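# Sort coloured parcels into matching trays with eight arms

## Task

Place every parcel inside the tray whose colour matches it, lying flat on that tray's bottom.

## Robot and tools

Setup: eight identical i2rt Big YAM arms, arm1 to arm8, each with six joints, a two-finger gripper and a wrist camera (arm1_cam_wrist ... arm8_cam_wrist). Eight room cameras, cam_arm1 ... cam_arm8, belong to no robot. Feet (base_link) in the scene frame, metres, quaternion w,x,y,z; each foot faces along its own +x: arm1 x=-2.151 y=-0.606 z=+0.766 (+0.978,-0.005,-0.003,-0.210); arm2 -0.854,-0.623,+0.797 (+0.324,0,0,+0.946); arm3 +0.435,-0.612,+0.752 (+0.301,-0.002,-0.004,+0.954); arm4 +1.688,-0.612,+0.754 (+0.889,-0.002,+0.008,+0.458); arm5 +2.165,+0.644,+0.790 (+0.130,-0.001,-0.003,+0.991); arm6 +0.850,+0.628,+0.817 (+0.953,0,0,-0.304); arm7 -0.424,+0.615,+0.799 (+0.949,+0.001,+0.001,-0.314); arm8 -1.661,+0.655,+0.757 (+0.464,0,0,-0.886). Table tops under the arms are at z=+0.720. Reach is roughly 1.0 m from the joint1 axis.

Frame: one shared scene frame, origin on the floor, +z up. The 'hand' point lies between the finger pads, about 1 cm behind the tips; fingers point along the hand's +z and open along its y. hand_target is where the hand would be at the joint targets currently held.

move: the keys are robot names plus optional 'cameras'. Each robot's entry may hold:
- 'joints': absolute targets by name. joint1_rad -2.879..2.879 (yaw about the foot, positive counter-clockwise seen from above, 0 = foot direction); joint2_rad 0..3.141 (shoulder; 0 = upper arm back and level, positive lifts then swings forward); joint3_rad 0..3.019 (elbow; 0 folded, positive opens); joint4_rad -1.692..1.57 (hand pitch, positive tips fingers up); joint5_rad -1.57..1.57 (hand sideways, positive to the arm's right); joint6_rad -2.094..2.094 (roll, positive clockwise viewed from behind); gripper_m 0..0.093 (fingertip gap in metres). 'Done' tolerances: ±0.045, ±0.14, ±0.09, ±0.055, ±0.03, ±0.035 rad, gripper ±0.003 m.
- 'target': one list of seven numbers per robot, [x, y, z, qw, qx, qy, qz], an absolute pose in the scene frame (metres), same layout as the printed 'hand' line. The hand travels straight from its hand_target toward it. With 'target', 'joints' may contain only gripper_m.
- 'speed': top path speed in m/s, 0.002..0.5, default 0.25; only allowed together with 'target'. Rotation is capped at twice that figure in rad/s.
- 'min_time_s': 0.1..8 s, a lower bound on the duration of that robot's joint motions; goes with 'joints'.
Omitted robots receive nothing new but may still be pushing toward old targets. All motions start together; all hand paths in one call finish together, paced by the slowest. Paths last 0.5 to 10 s and stop short if longer. Paths ignore obstacles and other arms. Each control step clips the path to within 100 mm and 20 degrees of the measured hand, then solves damped IK, favouring position. Expect the hand to lag, drift, overshoot speed near full stretch, and settle a centimetre or more off. Unknown keys make a call invalid; out-of-range values get it refused, and a refusal cancels the remaining move/wait/finished_scene calls of that reply in that scene. 'cameras' lists camera names or ['all']; [] means none; omitted gives all for an empty move, none otherwise. A move with no action returns full state, all images, and the scene number.

wait: {'seconds': 0..10, 'cameras': as in move}. Commands nothing; the scene keeps running.

zoom_image: {'camera': name, 'region': [x0,y0,x1,y1]} in pixels of that camera's most recent full image (672x504, origin top-left), at most 504 by 504. Only cameras in the latest images can be zoomed.

finished_scene: {'scene': number}. Irreversible; the goal must hold with the robots idle.

Results: per-robot state (joint_positions, Joint velocities in rad/s and m/s, torques, hand, hand_target, joint_status, hand_status, on_its_own). 'pictures' names the returned images in order; frames may trail the state slightly. 'as last shown' marks robots not in the action; their status reads 'not commanded'. The 'move' line gives, per moved robot, 'done' or its worst status. off_target: stopped short, may still push. time_out: joints could not finish; each keeps a nearby target and keeps pushing (send the reported position to relax). 'joint command not followed' / 'pose unreachable': a self- and inter-arm collision check withheld targets; the gripper still acts; the arm may keep retrying until given new targets. on_its_own lists uncommanded motion; 'held at' is a target, not a reading. 'within noise' velocities mean stationary. Torques wrap at ±28 N m on joints 3 and 4 and are offset and noisy.

Gripper: on a rigid part under full force, gripper_m reads up to about 0.005 m below the part's width (sometimes up to 0.002 above); empty and closed reads 0.000..0.003. Commanding about 0.005 m under the first-contact reading gives full force (deeper for soft, small or round items). Release with a target well above the reading. Force is about 50 to 64 N per pad.

Cameras: pinhole with radial distortion; calibration (K, D, T_world_to_cam) was given per camera and may be a few millimetres or a couple of degrees off; wrist camera poses depend on reported joints.

Avoid: arms pressing on each other (including one gripper closing on another's fingers), hard hits, sustained pushing, stretched or loaded holding that heats motors (MOTOR HOT at 85 °C; at 100 °C the arm drops everything for 30 to 60 s and reports limit_stop_at_motor_heat), dropping or flinging parcels, releasing moving parts, and knocking anything out of the work area. Loose objects may occasionally be nudged by outside pushes. Between calls the robots hold the last command while the scene runs.

Each tool is called after "Call:" as name([rows], argument=value, ...), one row to a line, values as JSON.

## Session

Call:
move()

Scene clock: 0.00 s.
Joint torques (N m): no reading
Heat: arm1: hottest joint1_rad 32 °C; arm2: hottest joint2_rad 29 °C; arm3: hottest joint1_rad 31 °C; arm4: hottest gripper 32 °C; arm5: hottest joint6_rad 30 °C; arm6: hottest joint2_rad 30 °C; arm7: hottest joint5_rad 29 °C; arm8: hottest joint1_rad 31 °C.
Joint velocities: within noise
arm1.joint_positions: joint1_rad=-0.028 joint2_rad=+0.619 joint3_rad=+1.433 joint4_rad=-1.248 joint5_rad=+0.032 joint6_rad=-0.133 gripper_m=+0.09396
arm1.joint_status: not commanded
arm1.hand: x=-1.9401 y=-0.7102 z=+1.3467 quat_wxyz=(-0.514, -0.140, -0.829, +0.172) (m; scene frame)
arm1.hand_target: x=-1.9431 y=-0.7087 z=+1.3562 quat_wxyz=(-0.522, -0.139, -0.823, +0.174) (m; scene frame)
arm1.hand_status: not commanded
arm2.joint_positions: joint1_rad=+0.020 joint2_rad=+0.626 joint3_rad=+1.427 joint4_rad=-1.480 joint5_rad=+0.175 joint6_rad=+0.036 gripper_m=+0.09396
arm2.joint_status: not commanded
arm2.hand: x=-1.0051 y=-0.4723 z=+1.3250 quat_wxyz=(-0.204, +0.835, -0.334, -0.387) (m; scene frame)
arm2.hand_target: x=-1.0037 y=-0.4734 z=+1.3354 quat_wxyz=(-0.207, +0.829, -0.333, -0.398) (m; scene frame)
arm2.hand_status: not commanded
arm3.joint_positions: joint1_rad=+0.084 joint2_rad=+0.623 joint3_rad=+1.443 joint4_rad=-1.225 joint5_rad=+0.214 joint6_rad=-0.288 gripper_m=+0.09396
arm3.joint_status: not commanded
arm3.hand: x=+0.2444 y=-0.4628 z=+1.3412 quat_wxyz=(-0.302, +0.818, -0.155, -0.465) (m; scene frame)
arm3.hand_target: x=+0.2472 y=-0.4646 z=+1.3546 quat_wxyz=(-0.306, +0.809, -0.155, -0.477) (m; scene frame)
arm3.hand_status: not commanded
arm4.joint_positions: joint1_rad=+0.299 joint2_rad=+0.615 joint3_rad=+1.406 joint4_rad=-1.263 joint5_rad=-0.166 joint6_rad=-0.115 gripper_m=+0.09396
arm4.joint_status: not commanded
arm4.hand: x=+1.7425 y=-0.3702 z=+1.3151 quat_wxyz=(-0.394, +0.570, -0.636, -0.340) (m; scene frame)
arm4.hand_target: x=+1.7416 y=-0.3734 z=+1.3274 quat_wxyz=(-0.404, +0.566, -0.630, -0.346) (m; scene frame)
arm4.hand_status: not commanded
arm5.joint_positions: joint1_rad=-0.422 joint2_rad=+0.625 joint3_rad=+1.427 joint4_rad=-1.371 joint5_rad=+0.120 joint6_rad=-0.097 gripper_m=+0.09396
arm5.joint_status: not commanded
arm5.hand: x=+1.9992 y=+0.8011 z=+1.3391 quat_wxyz=(-0.234, +0.830, -0.279, -0.422) (m; scene frame)
arm5.hand_target: x=+2.0009 y=+0.7996 z=+1.3517 quat_wxyz=(-0.238, +0.823, -0.277, -0.434) (m; scene frame)
arm5.hand_status: not commanded
arm6.joint_positions: joint1_rad=+0.075 joint2_rad=+0.647 joint3_rad=+1.413 joint4_rad=-1.455 joint5_rad=-0.143 joint6_rad=+0.201 gripper_m=+0.09396
arm6.joint_status: not commanded
arm6.hand: x=+1.0565 y=+0.5325 z=+1.3382 quat_wxyz=(-0.430, -0.299, -0.852, +0.009) (m; scene frame)
arm6.hand_target: x=+1.0551 y=+0.5334 z=+1.3517 quat_wxyz=(-0.445, -0.296, -0.845, +0.012) (m; scene frame)
arm6.hand_status: not commanded
arm7.joint_positions: joint1_rad=-0.146 joint2_rad=+0.632 joint3_rad=+1.431 joint4_rad=-1.420 joint5_rad=-0.022 joint6_rad=+0.046 gripper_m=+0.09396
arm7.joint_status: not commanded
arm7.hand: x=-0.2623 y=+0.4568 z=+1.3367 quat_wxyz=(-0.429, -0.355, -0.816, +0.155) (m; scene frame)
arm7.hand_target: x=-0.2639 y=+0.4585 z=+1.3478 quat_wxyz=(-0.439, -0.353, -0.811, +0.159) (m; scene frame)
arm7.hand_status: not commanded
arm8.joint_positions: joint1_rad=-0.237 joint2_rad=+0.622 joint3_rad=+1.379 joint4_rad=-1.238 joint5_rad=-0.190 joint6_rad=-0.420 gripper_m=+0.09396
arm8.joint_status: not commanded
arm8.hand: x=-1.8249 y=+0.4664 z=+1.3130 quat_wxyz=(-0.160, -0.688, -0.503, +0.498) (m; scene frame)
arm8.hand_target: x=-1.8230 y=+0.4682 z=+1.3241 quat_wxyz=(-0.161, -0.682, -0.500, +0.508) (m; scene frame)
arm8.hand_status: not commanded
pictures: arm1_cam_wrist, arm2_cam_wrist, arm3_cam_wrist, arm4_cam_wrist, arm5_cam_wrist, arm6_cam_wrist, arm7_cam_wrist, arm8_cam_wrist, cam_arm1, cam_arm2, cam_arm3, cam_arm4, cam_arm5, cam_arm6, cam_arm7, cam_arm8

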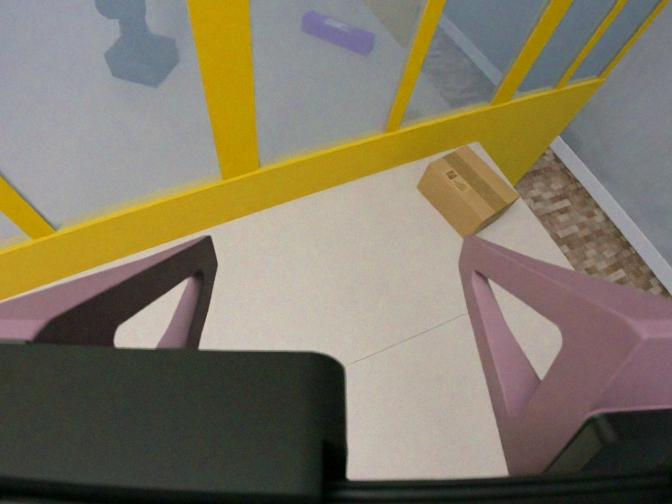

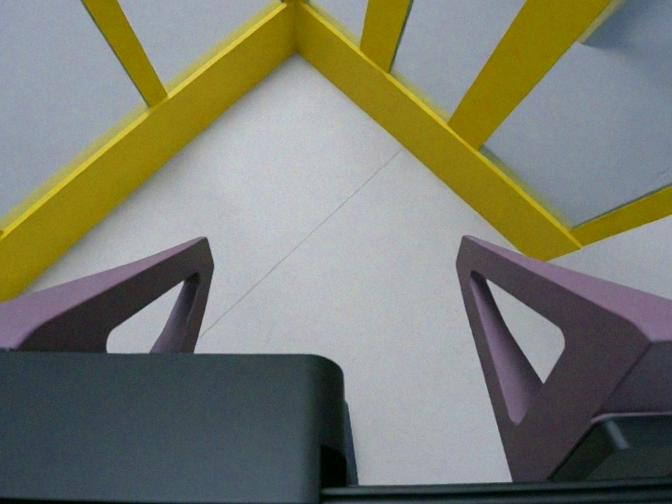

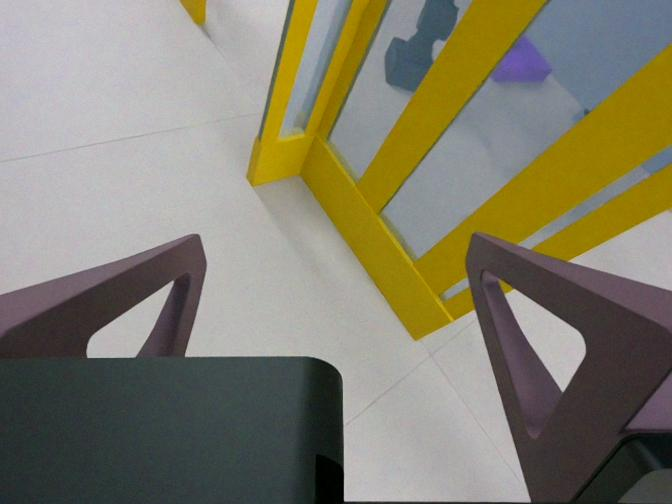

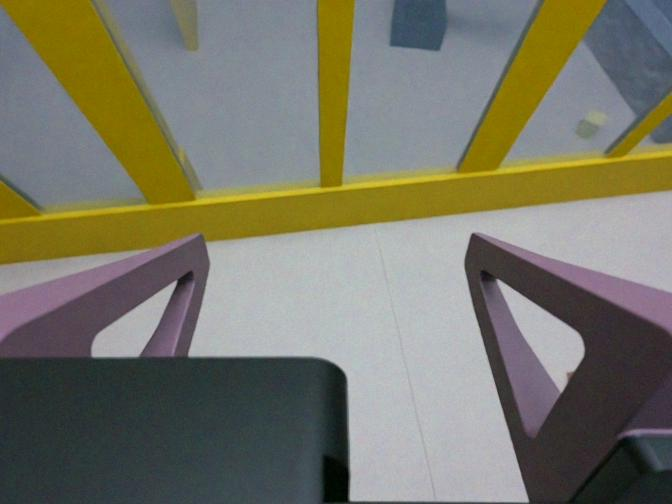

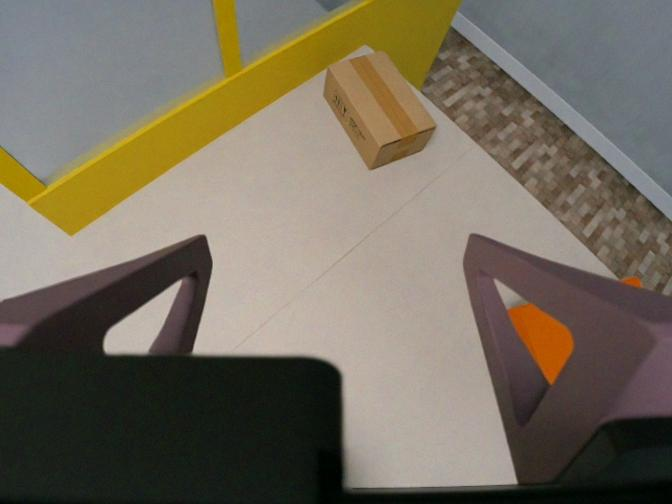

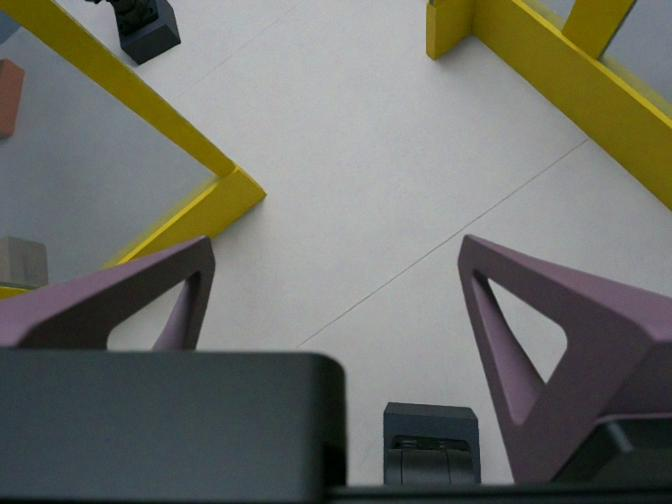

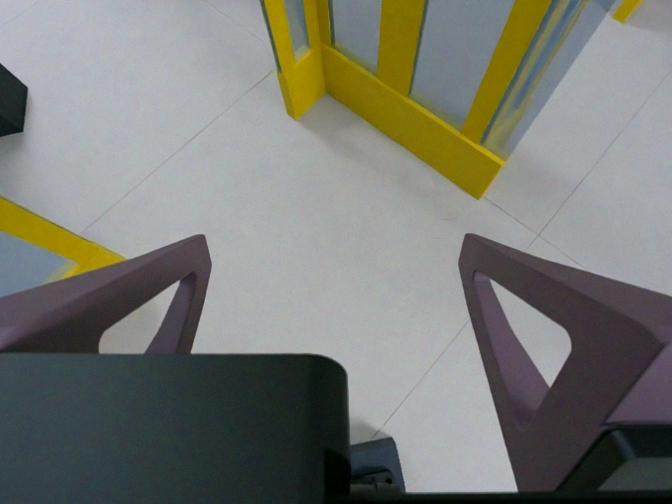

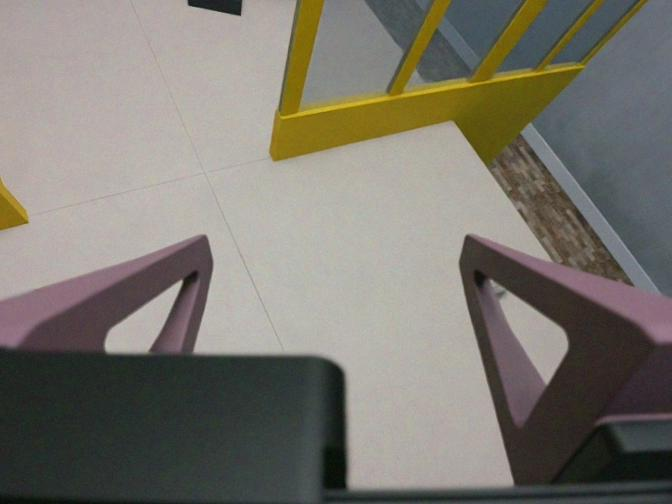

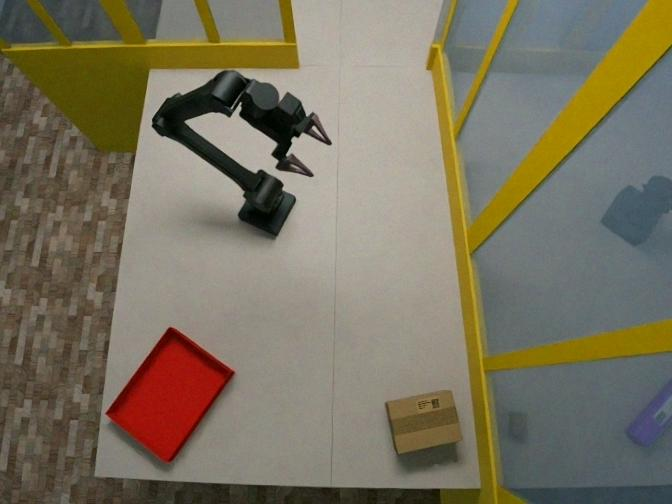

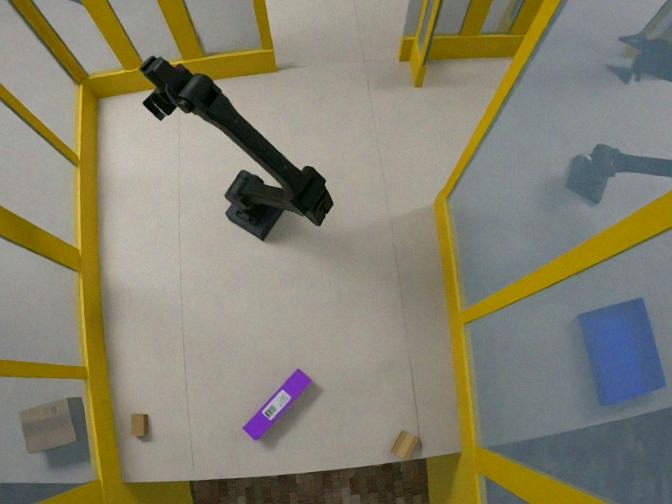

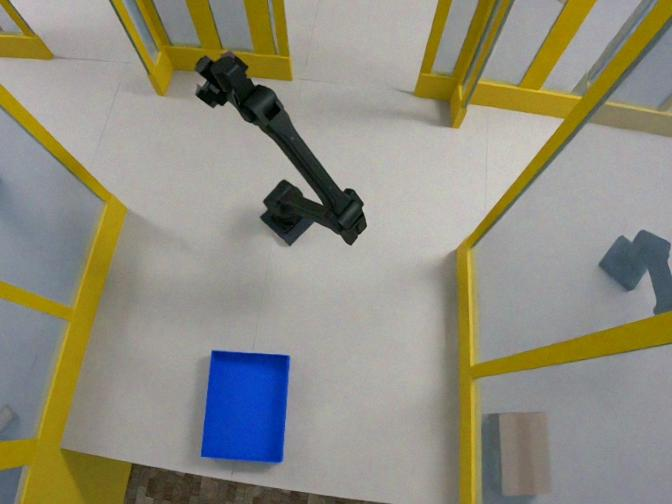

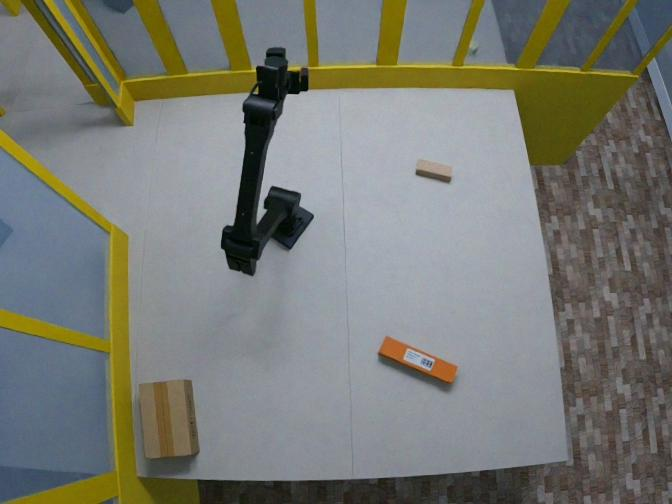

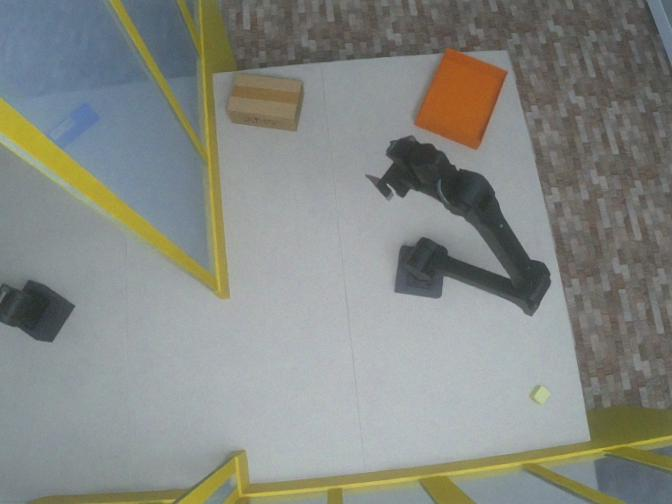

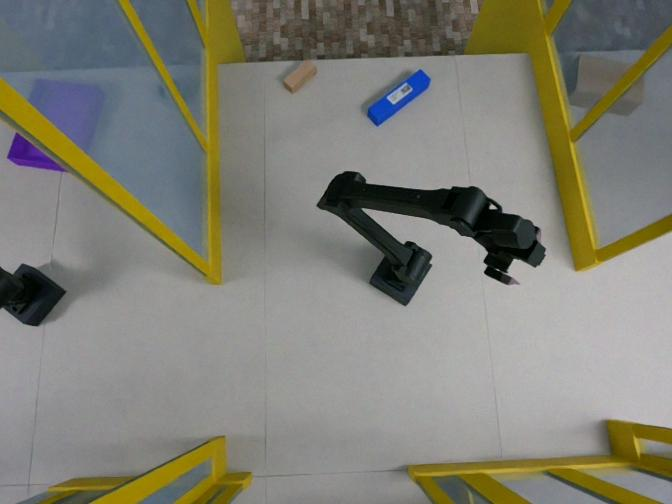

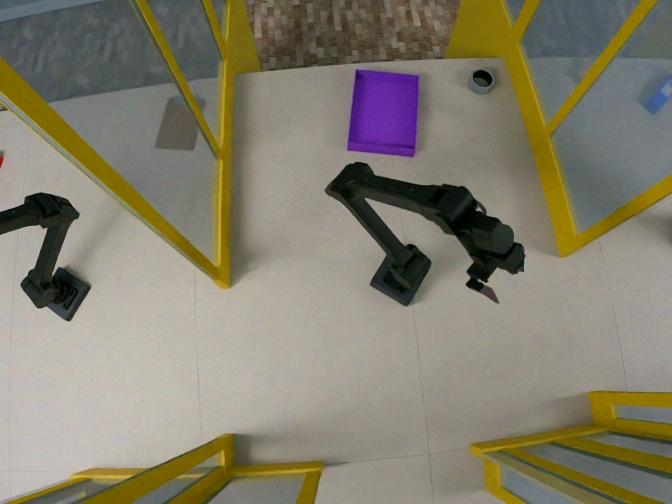

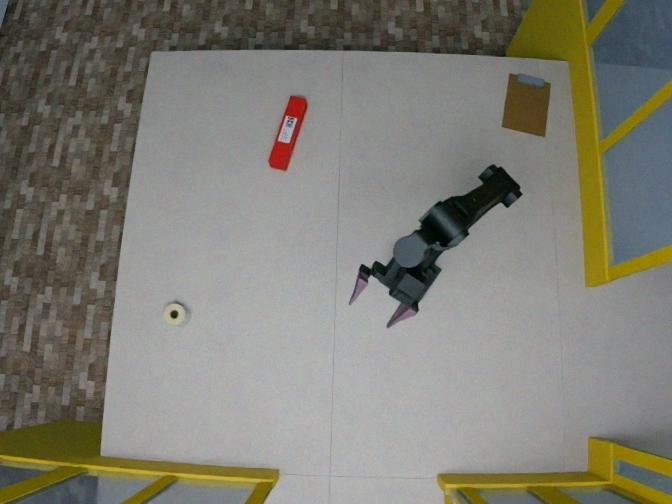

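Call:
zoom_image(camera="cam_arm8", region=[220, 60, 370, 210])

Call:
zoom_image(camera="cam_arm6", region=[330, 30, 480, 180])

Call:
zoom_image(camera="cam_arm2", region=[200, 330, 350, 480])

Call:
zoom_image(camera="cam_arm4", region=[340, 290, 490, 440])

Call:
zoom_image(camera="cam_arm1", region=[90, 310, 260, 480])

Call:
zoom_image(camera="cam_arm7", region=[310, 40, 460, 190])

Call:
zoom_image(camera="cam_arm3", region=[180, 330, 330, 480])

Call:
zoom_image(camera="cam_arm5", region=[390, 30, 540, 180])

Scaled by 3.360.

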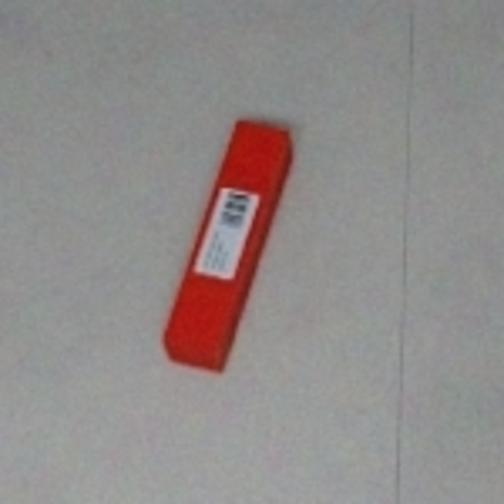

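Scaled by 3.360.

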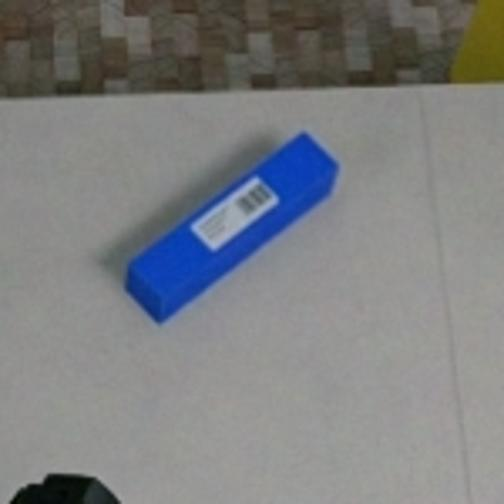

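Scaled by 3.360.

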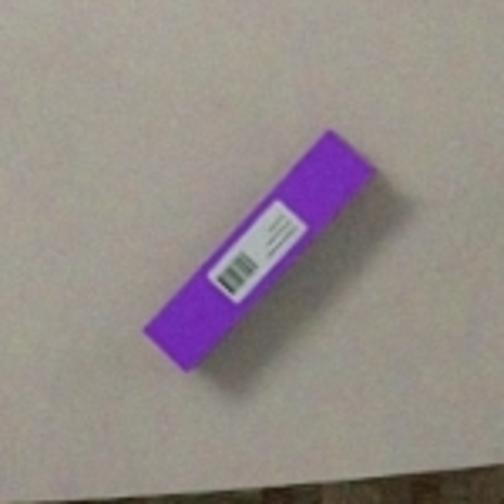

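Scaled by 3.360.

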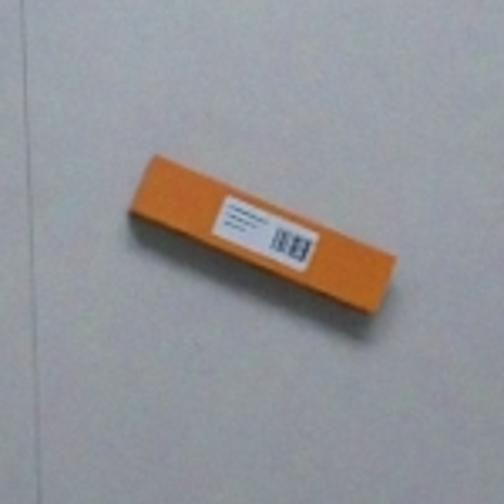

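Scaled by 2.965.

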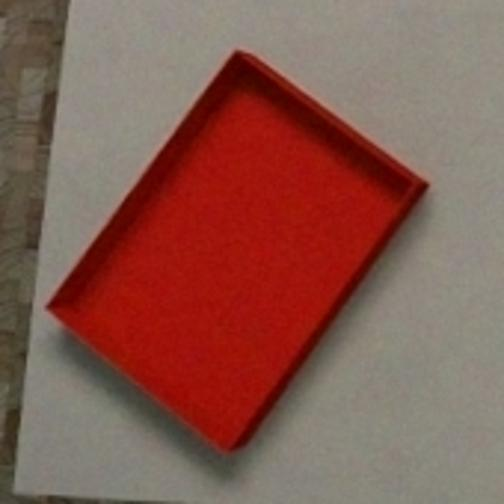

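Scaled by 3.360.

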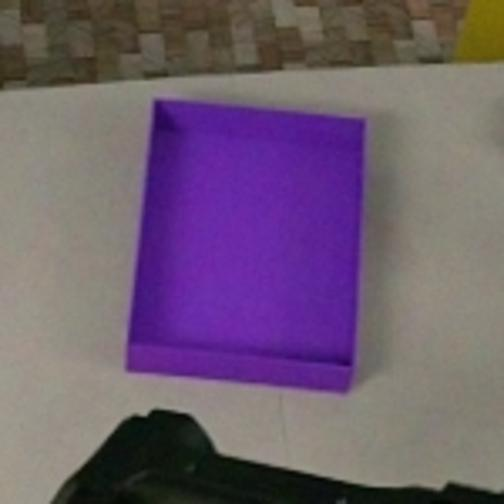

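Scaled by 3.360.

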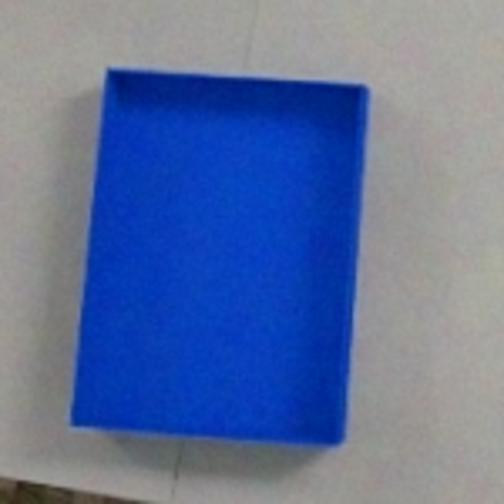

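Scaled by 3.360.

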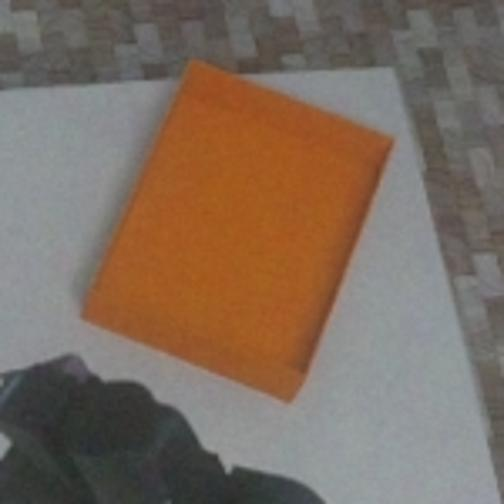

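Call:
move(arm8={"joints": {"joint1_rad": -1.829, "joint5_rad": 0, "joint6_rad": 0}, "min_time_s": 3}, arm2={"joints": {"joint1_rad": 2.244, "joint5_rad": 0, "joint6_rad": 0}, "min_time_s": 3}, arm6={"joints": {"joint1_rad": 2.115, "joint5_rad": 0, "joint6_rad": 0}, "min_time_s": 3}, arm4={"joints": {"joint1_rad": -1.815, "joint5_rad": 0, "joint6_rad": 0}, "min_time_s": 3}, arm1={"joints": {"joint1_rad": -1.536, "joint5_rad": 0, "joint6_rad": 0}, "min_time_s": 3}, arm3={"joints": {"joint1_rad": 2.11, "joint5_rad": 0, "joint6_rad": 0}, "min_time_s": 3}, arm7={"joints": {"joint1_rad": 2.147, "joint5_rad": 0, "joint6_rad": 0}, "min_time_s": 3}, arm5={"joints": {"joint1_rad": -1.688, "joint5_rad": 0, "joint6_rad": 0}, "min_time_s": 3})

Scene clock: 221.43 s.
Joint torques (N m): arm1=[0.5 3.31 8.79 1.78 -0.02 0.1] | arm2=[0.73 1.85 8.64 2.02 -0.14 -0.2] | arm3=[0.38 0.67 9.99 1.69 -0.25 0.13] | arm4=[-1.44 2.37 10.81 1.96 0.02 0.12] | arm5=[-1.44 3.37 7.35 1.78 -0.22 0.06] | arm6=[0.15 2.32 9.66 1.55 0.11 -0.17] | arm7=[0.44 0.79 10.47 1.42 0.08 0.02] | arm8=[1.26 2.32 10.45 1.46 0.01 0.02]
Heat: arm1: hottest joint3_rad 33 °C; arm2: hottest joint3_rad 36 °C; arm3: hottest joint1_rad 30 °C; arm4: hottest joint3_rad 43 °C; arm5: hottest joint3_rad 35 °C; arm6: hottest joint3_rad 35 °C; arm7: hottest joint3_rad 41 °C; arm8: hottest joint3_rad 36 °C.
move: arm1 done; arm2 done; arm3 done; arm4 done; arm5 done; arm6 done; arm7 done; arm8 done
Joint velocities: within noise
arm1.joint_positions: joint1_rad=-1.524 joint2_rad=+0.619 joint3_rad=+1.433 joint4_rad=-1.248 joint5_rad=+0.003 joint6_rad=-0.008 gripper_m=+0.09397
arm1.joint_status: all done
arm1.hand: x=-2.2425 y=-0.8228 z=+1.3468 quat_wxyz=(-0.304, -0.695, -0.473, +0.449) (m; scene frame)
arm1.hand_target: x=-2.2434 y=-0.8188 z=+1.3563 quat_wxyz=(-0.309, -0.694, -0.463, +0.456) (m; scene frame)
arm1.hand_status: not commanded
arm2.joint_positions: joint1_rad=+2.237 joint2_rad=+0.626 joint3_rad=+1.427 joint4_rad=-1.480 joint5_rad=+0.003 joint6_rad=+0.014 gripper_m=+0.09398
arm2.joint_status: all done
arm2.hand: x=-0.8538 y=-0.8371 z=+1.3229 quat_wxyz=(+0.307, +0.641, +0.635, -0.303) (m; scene frame)
arm2.hand_target: x=-0.8518 y=-0.8353 z=+1.3334 quat_wxyz=(+0.315, +0.630, +0.638, -0.311) (m; scene frame)
arm2.hand_status: not commanded
arm3.joint_positions: joint1_rad=+2.097 joint2_rad=+0.623 joint3_rad=+1.443 joint4_rad=-1.225 joint5_rad=+0.003 joint6_rad=-0.017 gripper_m=+0.09397
arm3.joint_status: all done
arm3.hand: x=+0.4105 y=-0.8567 z=+1.3383 quat_wxyz=(+0.368, +0.613, +0.569, -0.406) (m; scene frame)
arm3.hand_target: x=+0.4145 y=-0.8538 z=+1.3518 quat_wxyz=(+0.384, +0.607, +0.563, -0.409) (m; scene frame)
arm3.hand_status: not commanded
arm4.joint_positions: joint1_rad=-1.799 joint2_rad=+0.615 joint3_rad=+1.406 joint4_rad=-1.263 joint5_rad=-0.002 joint6_rad=-0.009 gripper_m=+0.09398
arm4.joint_status: all done
arm4.hand: x=+1.8541 y=-0.7867 z=+1.3168 quat_wxyz=(-0.473, -0.343, -0.781, +0.222) (m; scene frame)
arm4.hand_target: x=+1.8487 y=-0.7867 z=+1.3292 quat_wxyz=(-0.482, -0.350, -0.770, +0.229) (m; scene frame)
arm4.hand_status: not commanded
arm5.joint_positions: joint1_rad=-1.681 joint2_rad=+0.625 joint3_rad=+1.427 joint4_rad=-1.371 joint5_rad=+0.002 joint6_rad=-0.010 gripper_m=+0.09396
arm5.joint_status: all done
arm5.hand: x=+2.2465 y=+0.8539 z=+1.3397 quat_wxyz=(-0.401, +0.498, -0.720, -0.269) (m; scene frame)
arm5.hand_target: x=+2.2468 y=+0.8512 z=+1.3523 quat_wxyz=(-0.410, +0.488, -0.719, -0.278) (m; scene frame)
arm5.hand_status: not commanded
arm6.joint_positions: joint1_rad=+2.106 joint2_rad=+0.647 joint3_rad=+1.413 joint4_rad=-1.455 joint5_rad=-0.002 joint6_rad=+0.009 gripper_m=+0.09398
arm6.joint_status: all done
arm6.hand: x=+0.8694 y=+0.8548 z=+1.3371 quat_wxyz=(-0.312, +0.610, -0.668, -0.291) (m; scene frame)
arm6.hand_target: x=+0.8675 y=+0.8532 z=+1.3507 quat_wxyz=(-0.323, +0.611, -0.657, -0.300) (m; scene frame)
arm6.hand_status: not commanded
arm7.joint_positions: joint1_rad=+2.138 joint2_rad=+0.632 joint3_rad=+1.431 joint4_rad=-1.420 joint5_rad=-0.003 joint6_rad=+0.009 gripper_m=+0.09398
arm7.joint_status: all done
arm7.hand: x=-0.4072 y=+0.8375 z=+1.3378 quat_wxyz=(-0.333, +0.603, -0.653, -0.314) (m; scene frame)
arm7.hand_target: x=-0.4088 y=+0.8353 z=+1.3489 quat_wxyz=(-0.342, +0.604, -0.644, -0.321) (m; scene frame)
arm7.hand_status: not commanded
arm8.joint_positions: joint1_rad=-1.823 joint2_rad=+0.622 joint3_rad=+1.379 joint4_rad=-1.238 joint5_rad=-0.003 joint6_rad=-0.009 gripper_m=+0.09397
arm8.joint_status: all done
arm8.hand: x=-1.8252 y=+0.8457 z=+1.3111 quat_wxyz=(+0.216, -0.780, +0.352, +0.471) (m; scene frame)
arm8.hand_target: x=-1.8220 y=+0.8451 z=+1.3223 quat_wxyz=(+0.221, -0.771, +0.356, +0.480) (m; scene frame)
arm8.hand_status: not commanded
pictures: none

Call:
move(arm8={"target": [-2.081, 1.147, 0.95, 0, -0.632, 0.775, 0]}, arm2={"target": [-0.845, -1.280, 0.95, 0, 0.9367, 0.3502, 0]}, arm6={"target": [0.906, 1.390, 0.95, 0, -0.3206, 0.9472, 0]}, arm4={"target": [2.141, -1.142, 0.95, 0, 0.2139, 0.9769, 0]}, arm1={"target": [-2.410, -1.240, 0.98, 0, 0.8829, 0.4695, 0]}, arm3={"target": [0.387, -1.290, 0.98, 0, 0.6788, 0.7343, 0]}, arm7={"target": [-0.381, 1.305, 0.98, 0, -0.6381, 0.7700, 0]}, arm5={"target": [2.428, 1.308, 0.98, 0, -0.506, 0.8625, 0]}, cameras=["arm1_cam_wrist","arm2_cam_wrist","arm3_cam_wrist","arm4_cam_wrist","arm5_cam_wrist","arm6_cam_wrist","arm7_cam_wrist","arm8_cam_wrist"])

Scene clock: 237.03 s.
Joint torques (N m): arm1=[1.2 -20.48 12.42 -0.21 -0.03 0.06] | arm2=[-0.21 -23.71 12.08 0.05 -0.07 0.09] | arm3=[0.67 -24.29 14.13 -0.25 0.03 -0.22] | arm4=[0.97 -19.02 15.12 -0.23 -0.02 -0.03] | arm5=[-1.79 -21.3 10.07 -0.14 -0.21 0.01] | arm6=[-1.32 -19.96 13.18 -0.13 0.03 0.01] | arm7=[-0.26 -17.49 15.56 -0.29 -0.2 0.19] | arm8=[1.32 -19.9 14.26 -0.58 -0.11 0.03]
Heat: arm1: hottest joint3_rad 33 °C; arm2: hottest joint3_rad 36 °C; arm3: hottest joint1_rad 30 °C; arm4: hottest joint3_rad 43 °C; arm5: hottest joint3_rad 35 °C; arm6: hottest joint3_rad 36 °C; arm7: hottest joint3_rad 41 °C; arm8: hottest joint3_rad 36 °C.
move: arm1 off_target; arm2 off_target; arm3 off_target; arm4 off_target; arm5 off_target; arm6 off_target; arm7 off_target; arm8 off_target
Joint velocities: within noise
arm1.joint_positions: joint1_rad=-1.523 joint2_rad=+2.187 joint3_rad=+2.298 joint4_rad=-1.673 joint5_rad=+0.010 joint6_rad=+0.202 gripper_m=+0.09397
arm1.joint_status: not commanded
arm1.hand: x=-2.4030 y=-1.2338 z=+0.9664 quat_wxyz=(-0.004, -0.879, -0.476, +0.008) (m; scene frame)
arm1.hand_target: x=-2.4097 y=-1.2390 z=+0.9796 quat_wxyz=(-0.015, -0.883, -0.469, +0.018) (m; scene frame)
arm1.hand_status: off_target (0.016 m and 1.4 deg from the pose sent, 0.580 m and 66.7 deg at the start; a joint's target at an end of its range on 33 of 121 steps)
arm2.joint_positions: joint1_rad=+2.251 joint2_rad=+2.101 joint3_rad=+2.006 joint4_rad=-1.507 joint5_rad=+0.003 joint6_rad=+0.855 gripper_m=+0.09398
arm2.joint_status: not commanded
arm2.hand: x=-0.8423 y=-1.2674 z=+0.9352 quat_wxyz=(-0.016, +0.933, +0.360, +0.004) (m; scene frame)
arm2.hand_target: x=-0.8450 y=-1.2792 z=+0.9501 quat_wxyz=(+0.001, +0.937, +0.350, +0.000) (m; scene frame)
arm2.hand_status: off_target (0.020 m and 2.2 deg from the pose sent, 0.579 m and 69.2 deg at the start)
arm3.joint_positions: joint1_rad=+2.099 joint2_rad=+2.152 joint3_rad=+2.268 joint4_rad=-1.672 joint5_rad=+0.001 joint6_rad=-0.129 gripper_m=+0.09397
arm3.joint_status: not commanded
arm3.hand: x=+0.3787 y=-1.2800 z=+0.9534 quat_wxyz=(+0.004, +0.690, +0.724, -0.002) (m; scene frame)
arm3.hand_target: x=+0.3872 y=-1.2883 z=+0.9795 quat_wxyz=(+0.019, +0.679, +0.734, -0.023) (m; scene frame)
arm3.hand_status: off_target (0.030 m and 1.9 deg from the pose sent, 0.563 m and 67.0 deg at the start; a joint's target at an end of its range on 35 of 121 steps)
arm4.joint_positions: joint1_rad=-1.838 joint2_rad=+2.228 joint3_rad=+2.342 joint4_rad=-1.684 joint5_rad=-0.018 joint6_rad=-0.431 gripper_m=+0.09398
arm4.joint_status: not commanded
arm4.hand: x=+2.1259 y=-1.1399 z=+0.9376 quat_wxyz=(-0.001, -0.226, -0.974, -0.001) (m; scene frame)
arm4.hand_target: x=+2.1402 y=-1.1410 z=+0.9497 quat_wxyz=(-0.013, -0.214, -0.977, +0.010) (m; scene frame)
arm4.hand_status: off_target (0.020 m and 1.4 deg from the pose sent, 0.586 m and 66.5 deg at the start; a joint's target at an end of its range on 30 of 121 steps)
arm5.joint_positions: joint1_rad=-1.681 joint2_rad=+2.310 joint3_rad=+2.415 joint4_rad=-1.675 joint5_rad=+0.001 joint6_rad=+0.121 gripper_m=+0.09396
arm5.joint_status: not commanded
arm5.hand: x=+2.4213 y=+1.3019 z=+0.9518 quat_wxyz=(-0.004, +0.513, -0.858, -0.002) (m; scene frame)
arm5.hand_target: x=+2.4274 y=+1.3064 z=+0.9794 quat_wxyz=(-0.023, +0.506, -0.862, -0.018) (m; scene frame)
arm5.hand_status: off_target (0.030 m and 1.1 deg from the pose sent, 0.607 m and 58.3 deg at the start; a joint's target at an end of its range on 33 of 121 steps)
arm6.joint_positions: joint1_rad=+2.126 joint2_rad=+2.509 joint3_rad=+2.680 joint4_rad=-1.698 joint5_rad=+0.002 joint6_rad=+0.836 gripper_m=+0.09397
arm6.joint_status: not commanded
arm6.hand: x=+0.8984 y=+1.3812 z=+0.9337 quat_wxyz=(-0.009, +0.330, -0.944, -0.019) (m; scene frame)
arm6.hand_target: x=+0.9060 y=+1.3883 z=+0.9498 quat_wxyz=(-0.016, +0.320, -0.946, -0.038) (m; scene frame)
arm6.hand_status: off_target (0.020 m and 2.7 deg from the pose sent, 0.662 m and 68.2 deg at the start; a joint's target at an end of its range on 29 of 121 steps)
arm7.joint_positions: joint1_rad=+2.149 joint2_rad=+2.226 joint3_rad=+2.297 joint4_rad=-1.675 joint5_rad=+0.004 joint6_rad=+0.117 gripper_m=+0.09398
arm7.joint_status: not commanded
arm7.hand: x=-0.3810 y=+1.2922 z=+0.9696 quat_wxyz=(+0.009, +0.641, -0.767, +0.012) (m; scene frame)
arm7.hand_target: x=-0.3811 y=+1.3041 z=+0.9799 quat_wxyz=(-0.001, +0.638, -0.770, -0.001) (m; scene frame)
arm7.hand_status: off_target (0.016 m and 1.8 deg from the pose sent, 0.589 m and 54.8 deg at the start)
arm8.joint_positions: joint1_rad=-1.821 joint2_rad=+2.056 joint3_rad=+2.052 joint4_rad=-1.589 joint5_rad=+0.004 joint6_rad=+0.902 gripper_m=+0.09397
arm8.joint_status: not commanded
arm8.hand: x=-2.0761 y=+1.1359 z=+0.9411 quat_wxyz=(+0.002, -0.638, +0.770, -0.011) (m; scene frame)
arm8.hand_target: x=-2.0806 y=+1.1465 z=+0.9499 quat_wxyz=(+0.000, -0.632, +0.775, +0.001) (m; scene frame)
arm8.hand_status: off_target (0.015 m and 1.6 deg from the pose sent, 0.535 m and 80.1 deg at the start)
pictures: arm1_cam_wrist, arm2_cam_wrist, arm3_cam_wrist, arm4_cam_wrist, arm5_cam_wrist, arm6_cam_wrist, arm7_cam_wrist, arm8_cam_wrist
camera_calibration:
arm1_cam_wrist: T_world_to_cam=[[-0.82897, 0.55927, -0.0052024, -1.29592], [0.461053, 0.688595, 0.559703, 1.42012], [0.316607, 0.461578, -0.828677, 2.25954], [0, 0, 0, 1]] pos_world=[-2.44441, -1.29607, 1.07084]
arm2_cam_wrist: T_world_to_cam=[[-0.667245, 0.743801, 0.0392902, 0.34264], [0.611954, 0.51737, 0.598198, 0.614944], [0.424613, 0.423189, -0.800384, 1.76481], [0, 0, 0, 1]] pos_world=[-0.897054, -1.31986, 1.03121]
arm3_cam_wrist: T_world_to_cam=[[-0.999088, -0.0421582, 0.00678722, 0.316716], [-0.0305939, 0.817599, 0.574975, 0.514553], [-0.0297892, 0.574243, -0.818143, 1.65213], [0, 0, 0, 1]] pos_world=[0.381385, -1.35607, 1.05368]
arm4_cam_wrist: T_world_to_cam=[[-0.427665, -0.903888, 0.00939561, -0.132578], [-0.733803, 0.353224, 0.580316, 1.42208], [-0.527859, 0.241286, -0.814338, 2.2874], [0, 0, 0, 1]] pos_world=[2.19426, -1.17407, 1.03871]
arm5_cam_wrist: T_world_to_cam=[[0.875613, -0.48297, 0.00650209, -1.49645], [-0.401967, -0.72116, 0.564226, 1.38148], [-0.267815, -0.496657, -0.825595, 2.20673], [0, 0, 0, 1]] pos_world=[2.45662, 1.36952, 1.05213]
arm6_cam_wrist: T_world_to_cam=[[0.628052, -0.777814, -0.0235846, 0.530627], [-0.641642, -0.53477, 0.549833, 0.80636], [-0.44028, -0.330191, -0.834941, 1.75727], [0, 0, 0, 1]] pos_world=[0.957823, 1.42418, 1.03637]
arm7_cam_wrist: T_world_to_cam=[[0.986645, -0.161684, 0.019725, 0.562451], [-0.141578, -0.791403, 0.594674, 0.397238], [-0.0805389, -0.589525, -0.803725, 1.63349], [0, 0, 0, 1]] pos_world=[-0.36714, 1.3683, 1.06556]
arm8_cam_wrist: T_world_to_cam=[[0.981336, -0.192052, 0.00976318, 2.24743], [-0.159316, -0.783531, 0.600582, -0.00286539], [-0.107693, -0.590928, -0.799504, 1.3223], [0, 0, 0, 1]] pos_world=[-2.06354, 1.21076, 1.03696]

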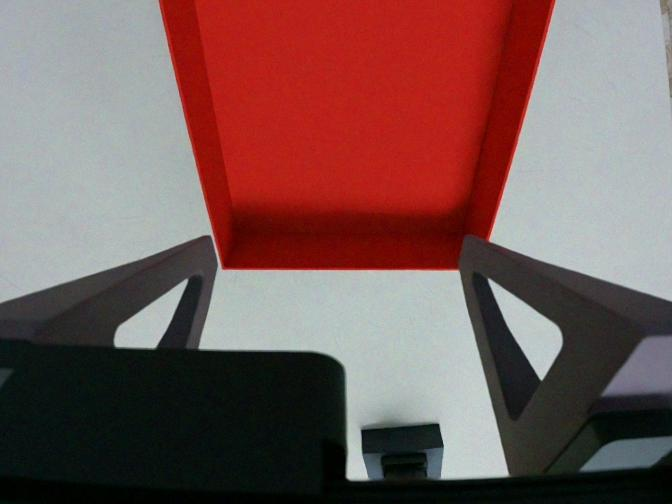

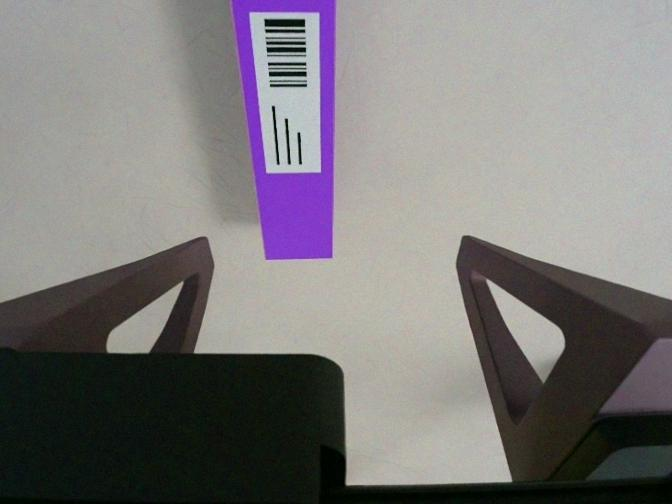

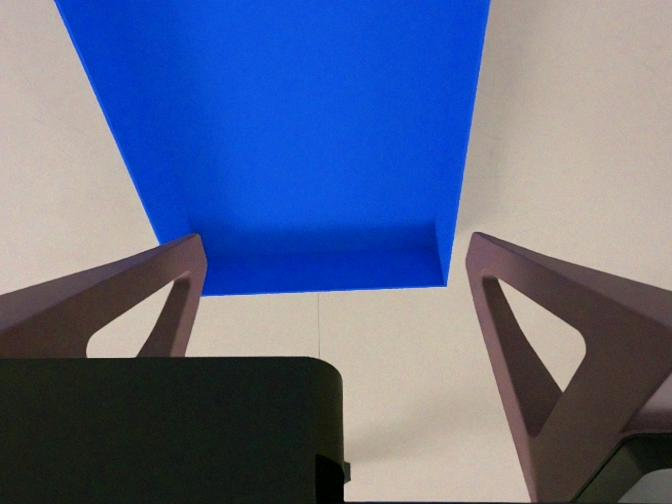

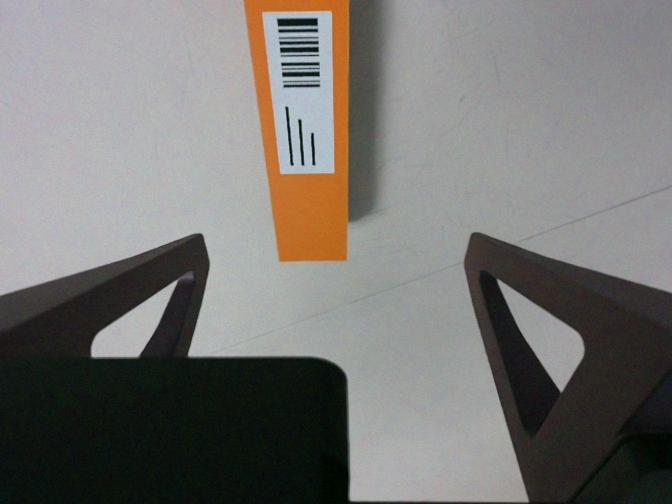

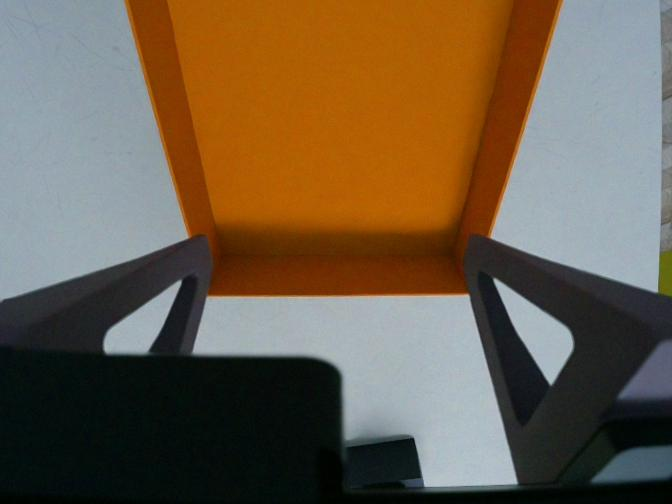

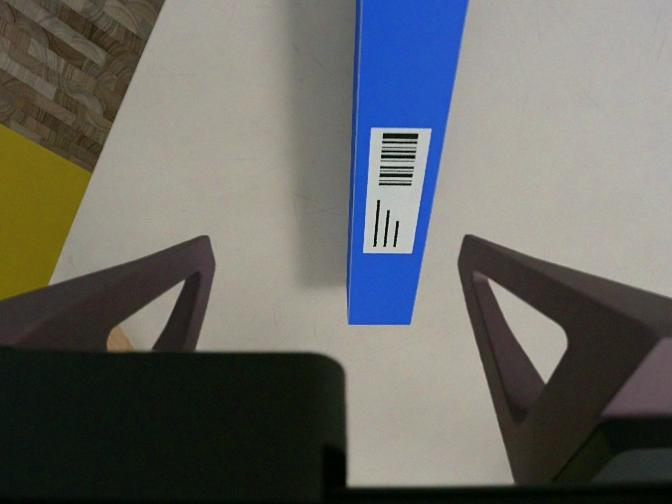

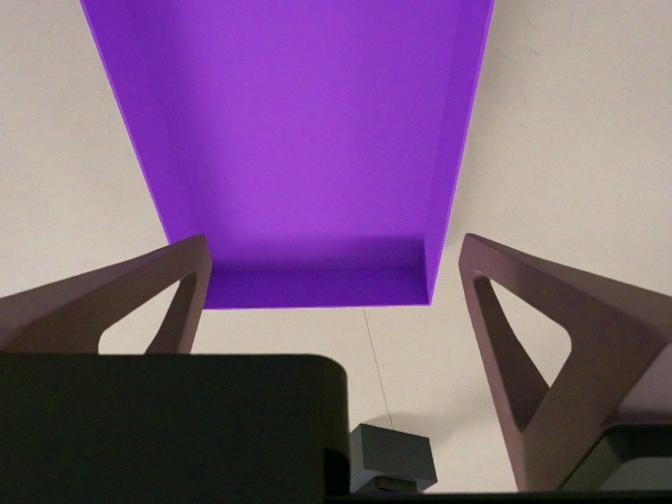

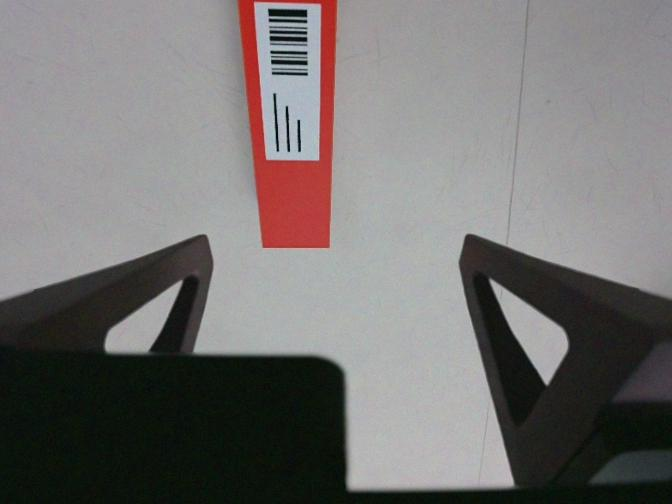

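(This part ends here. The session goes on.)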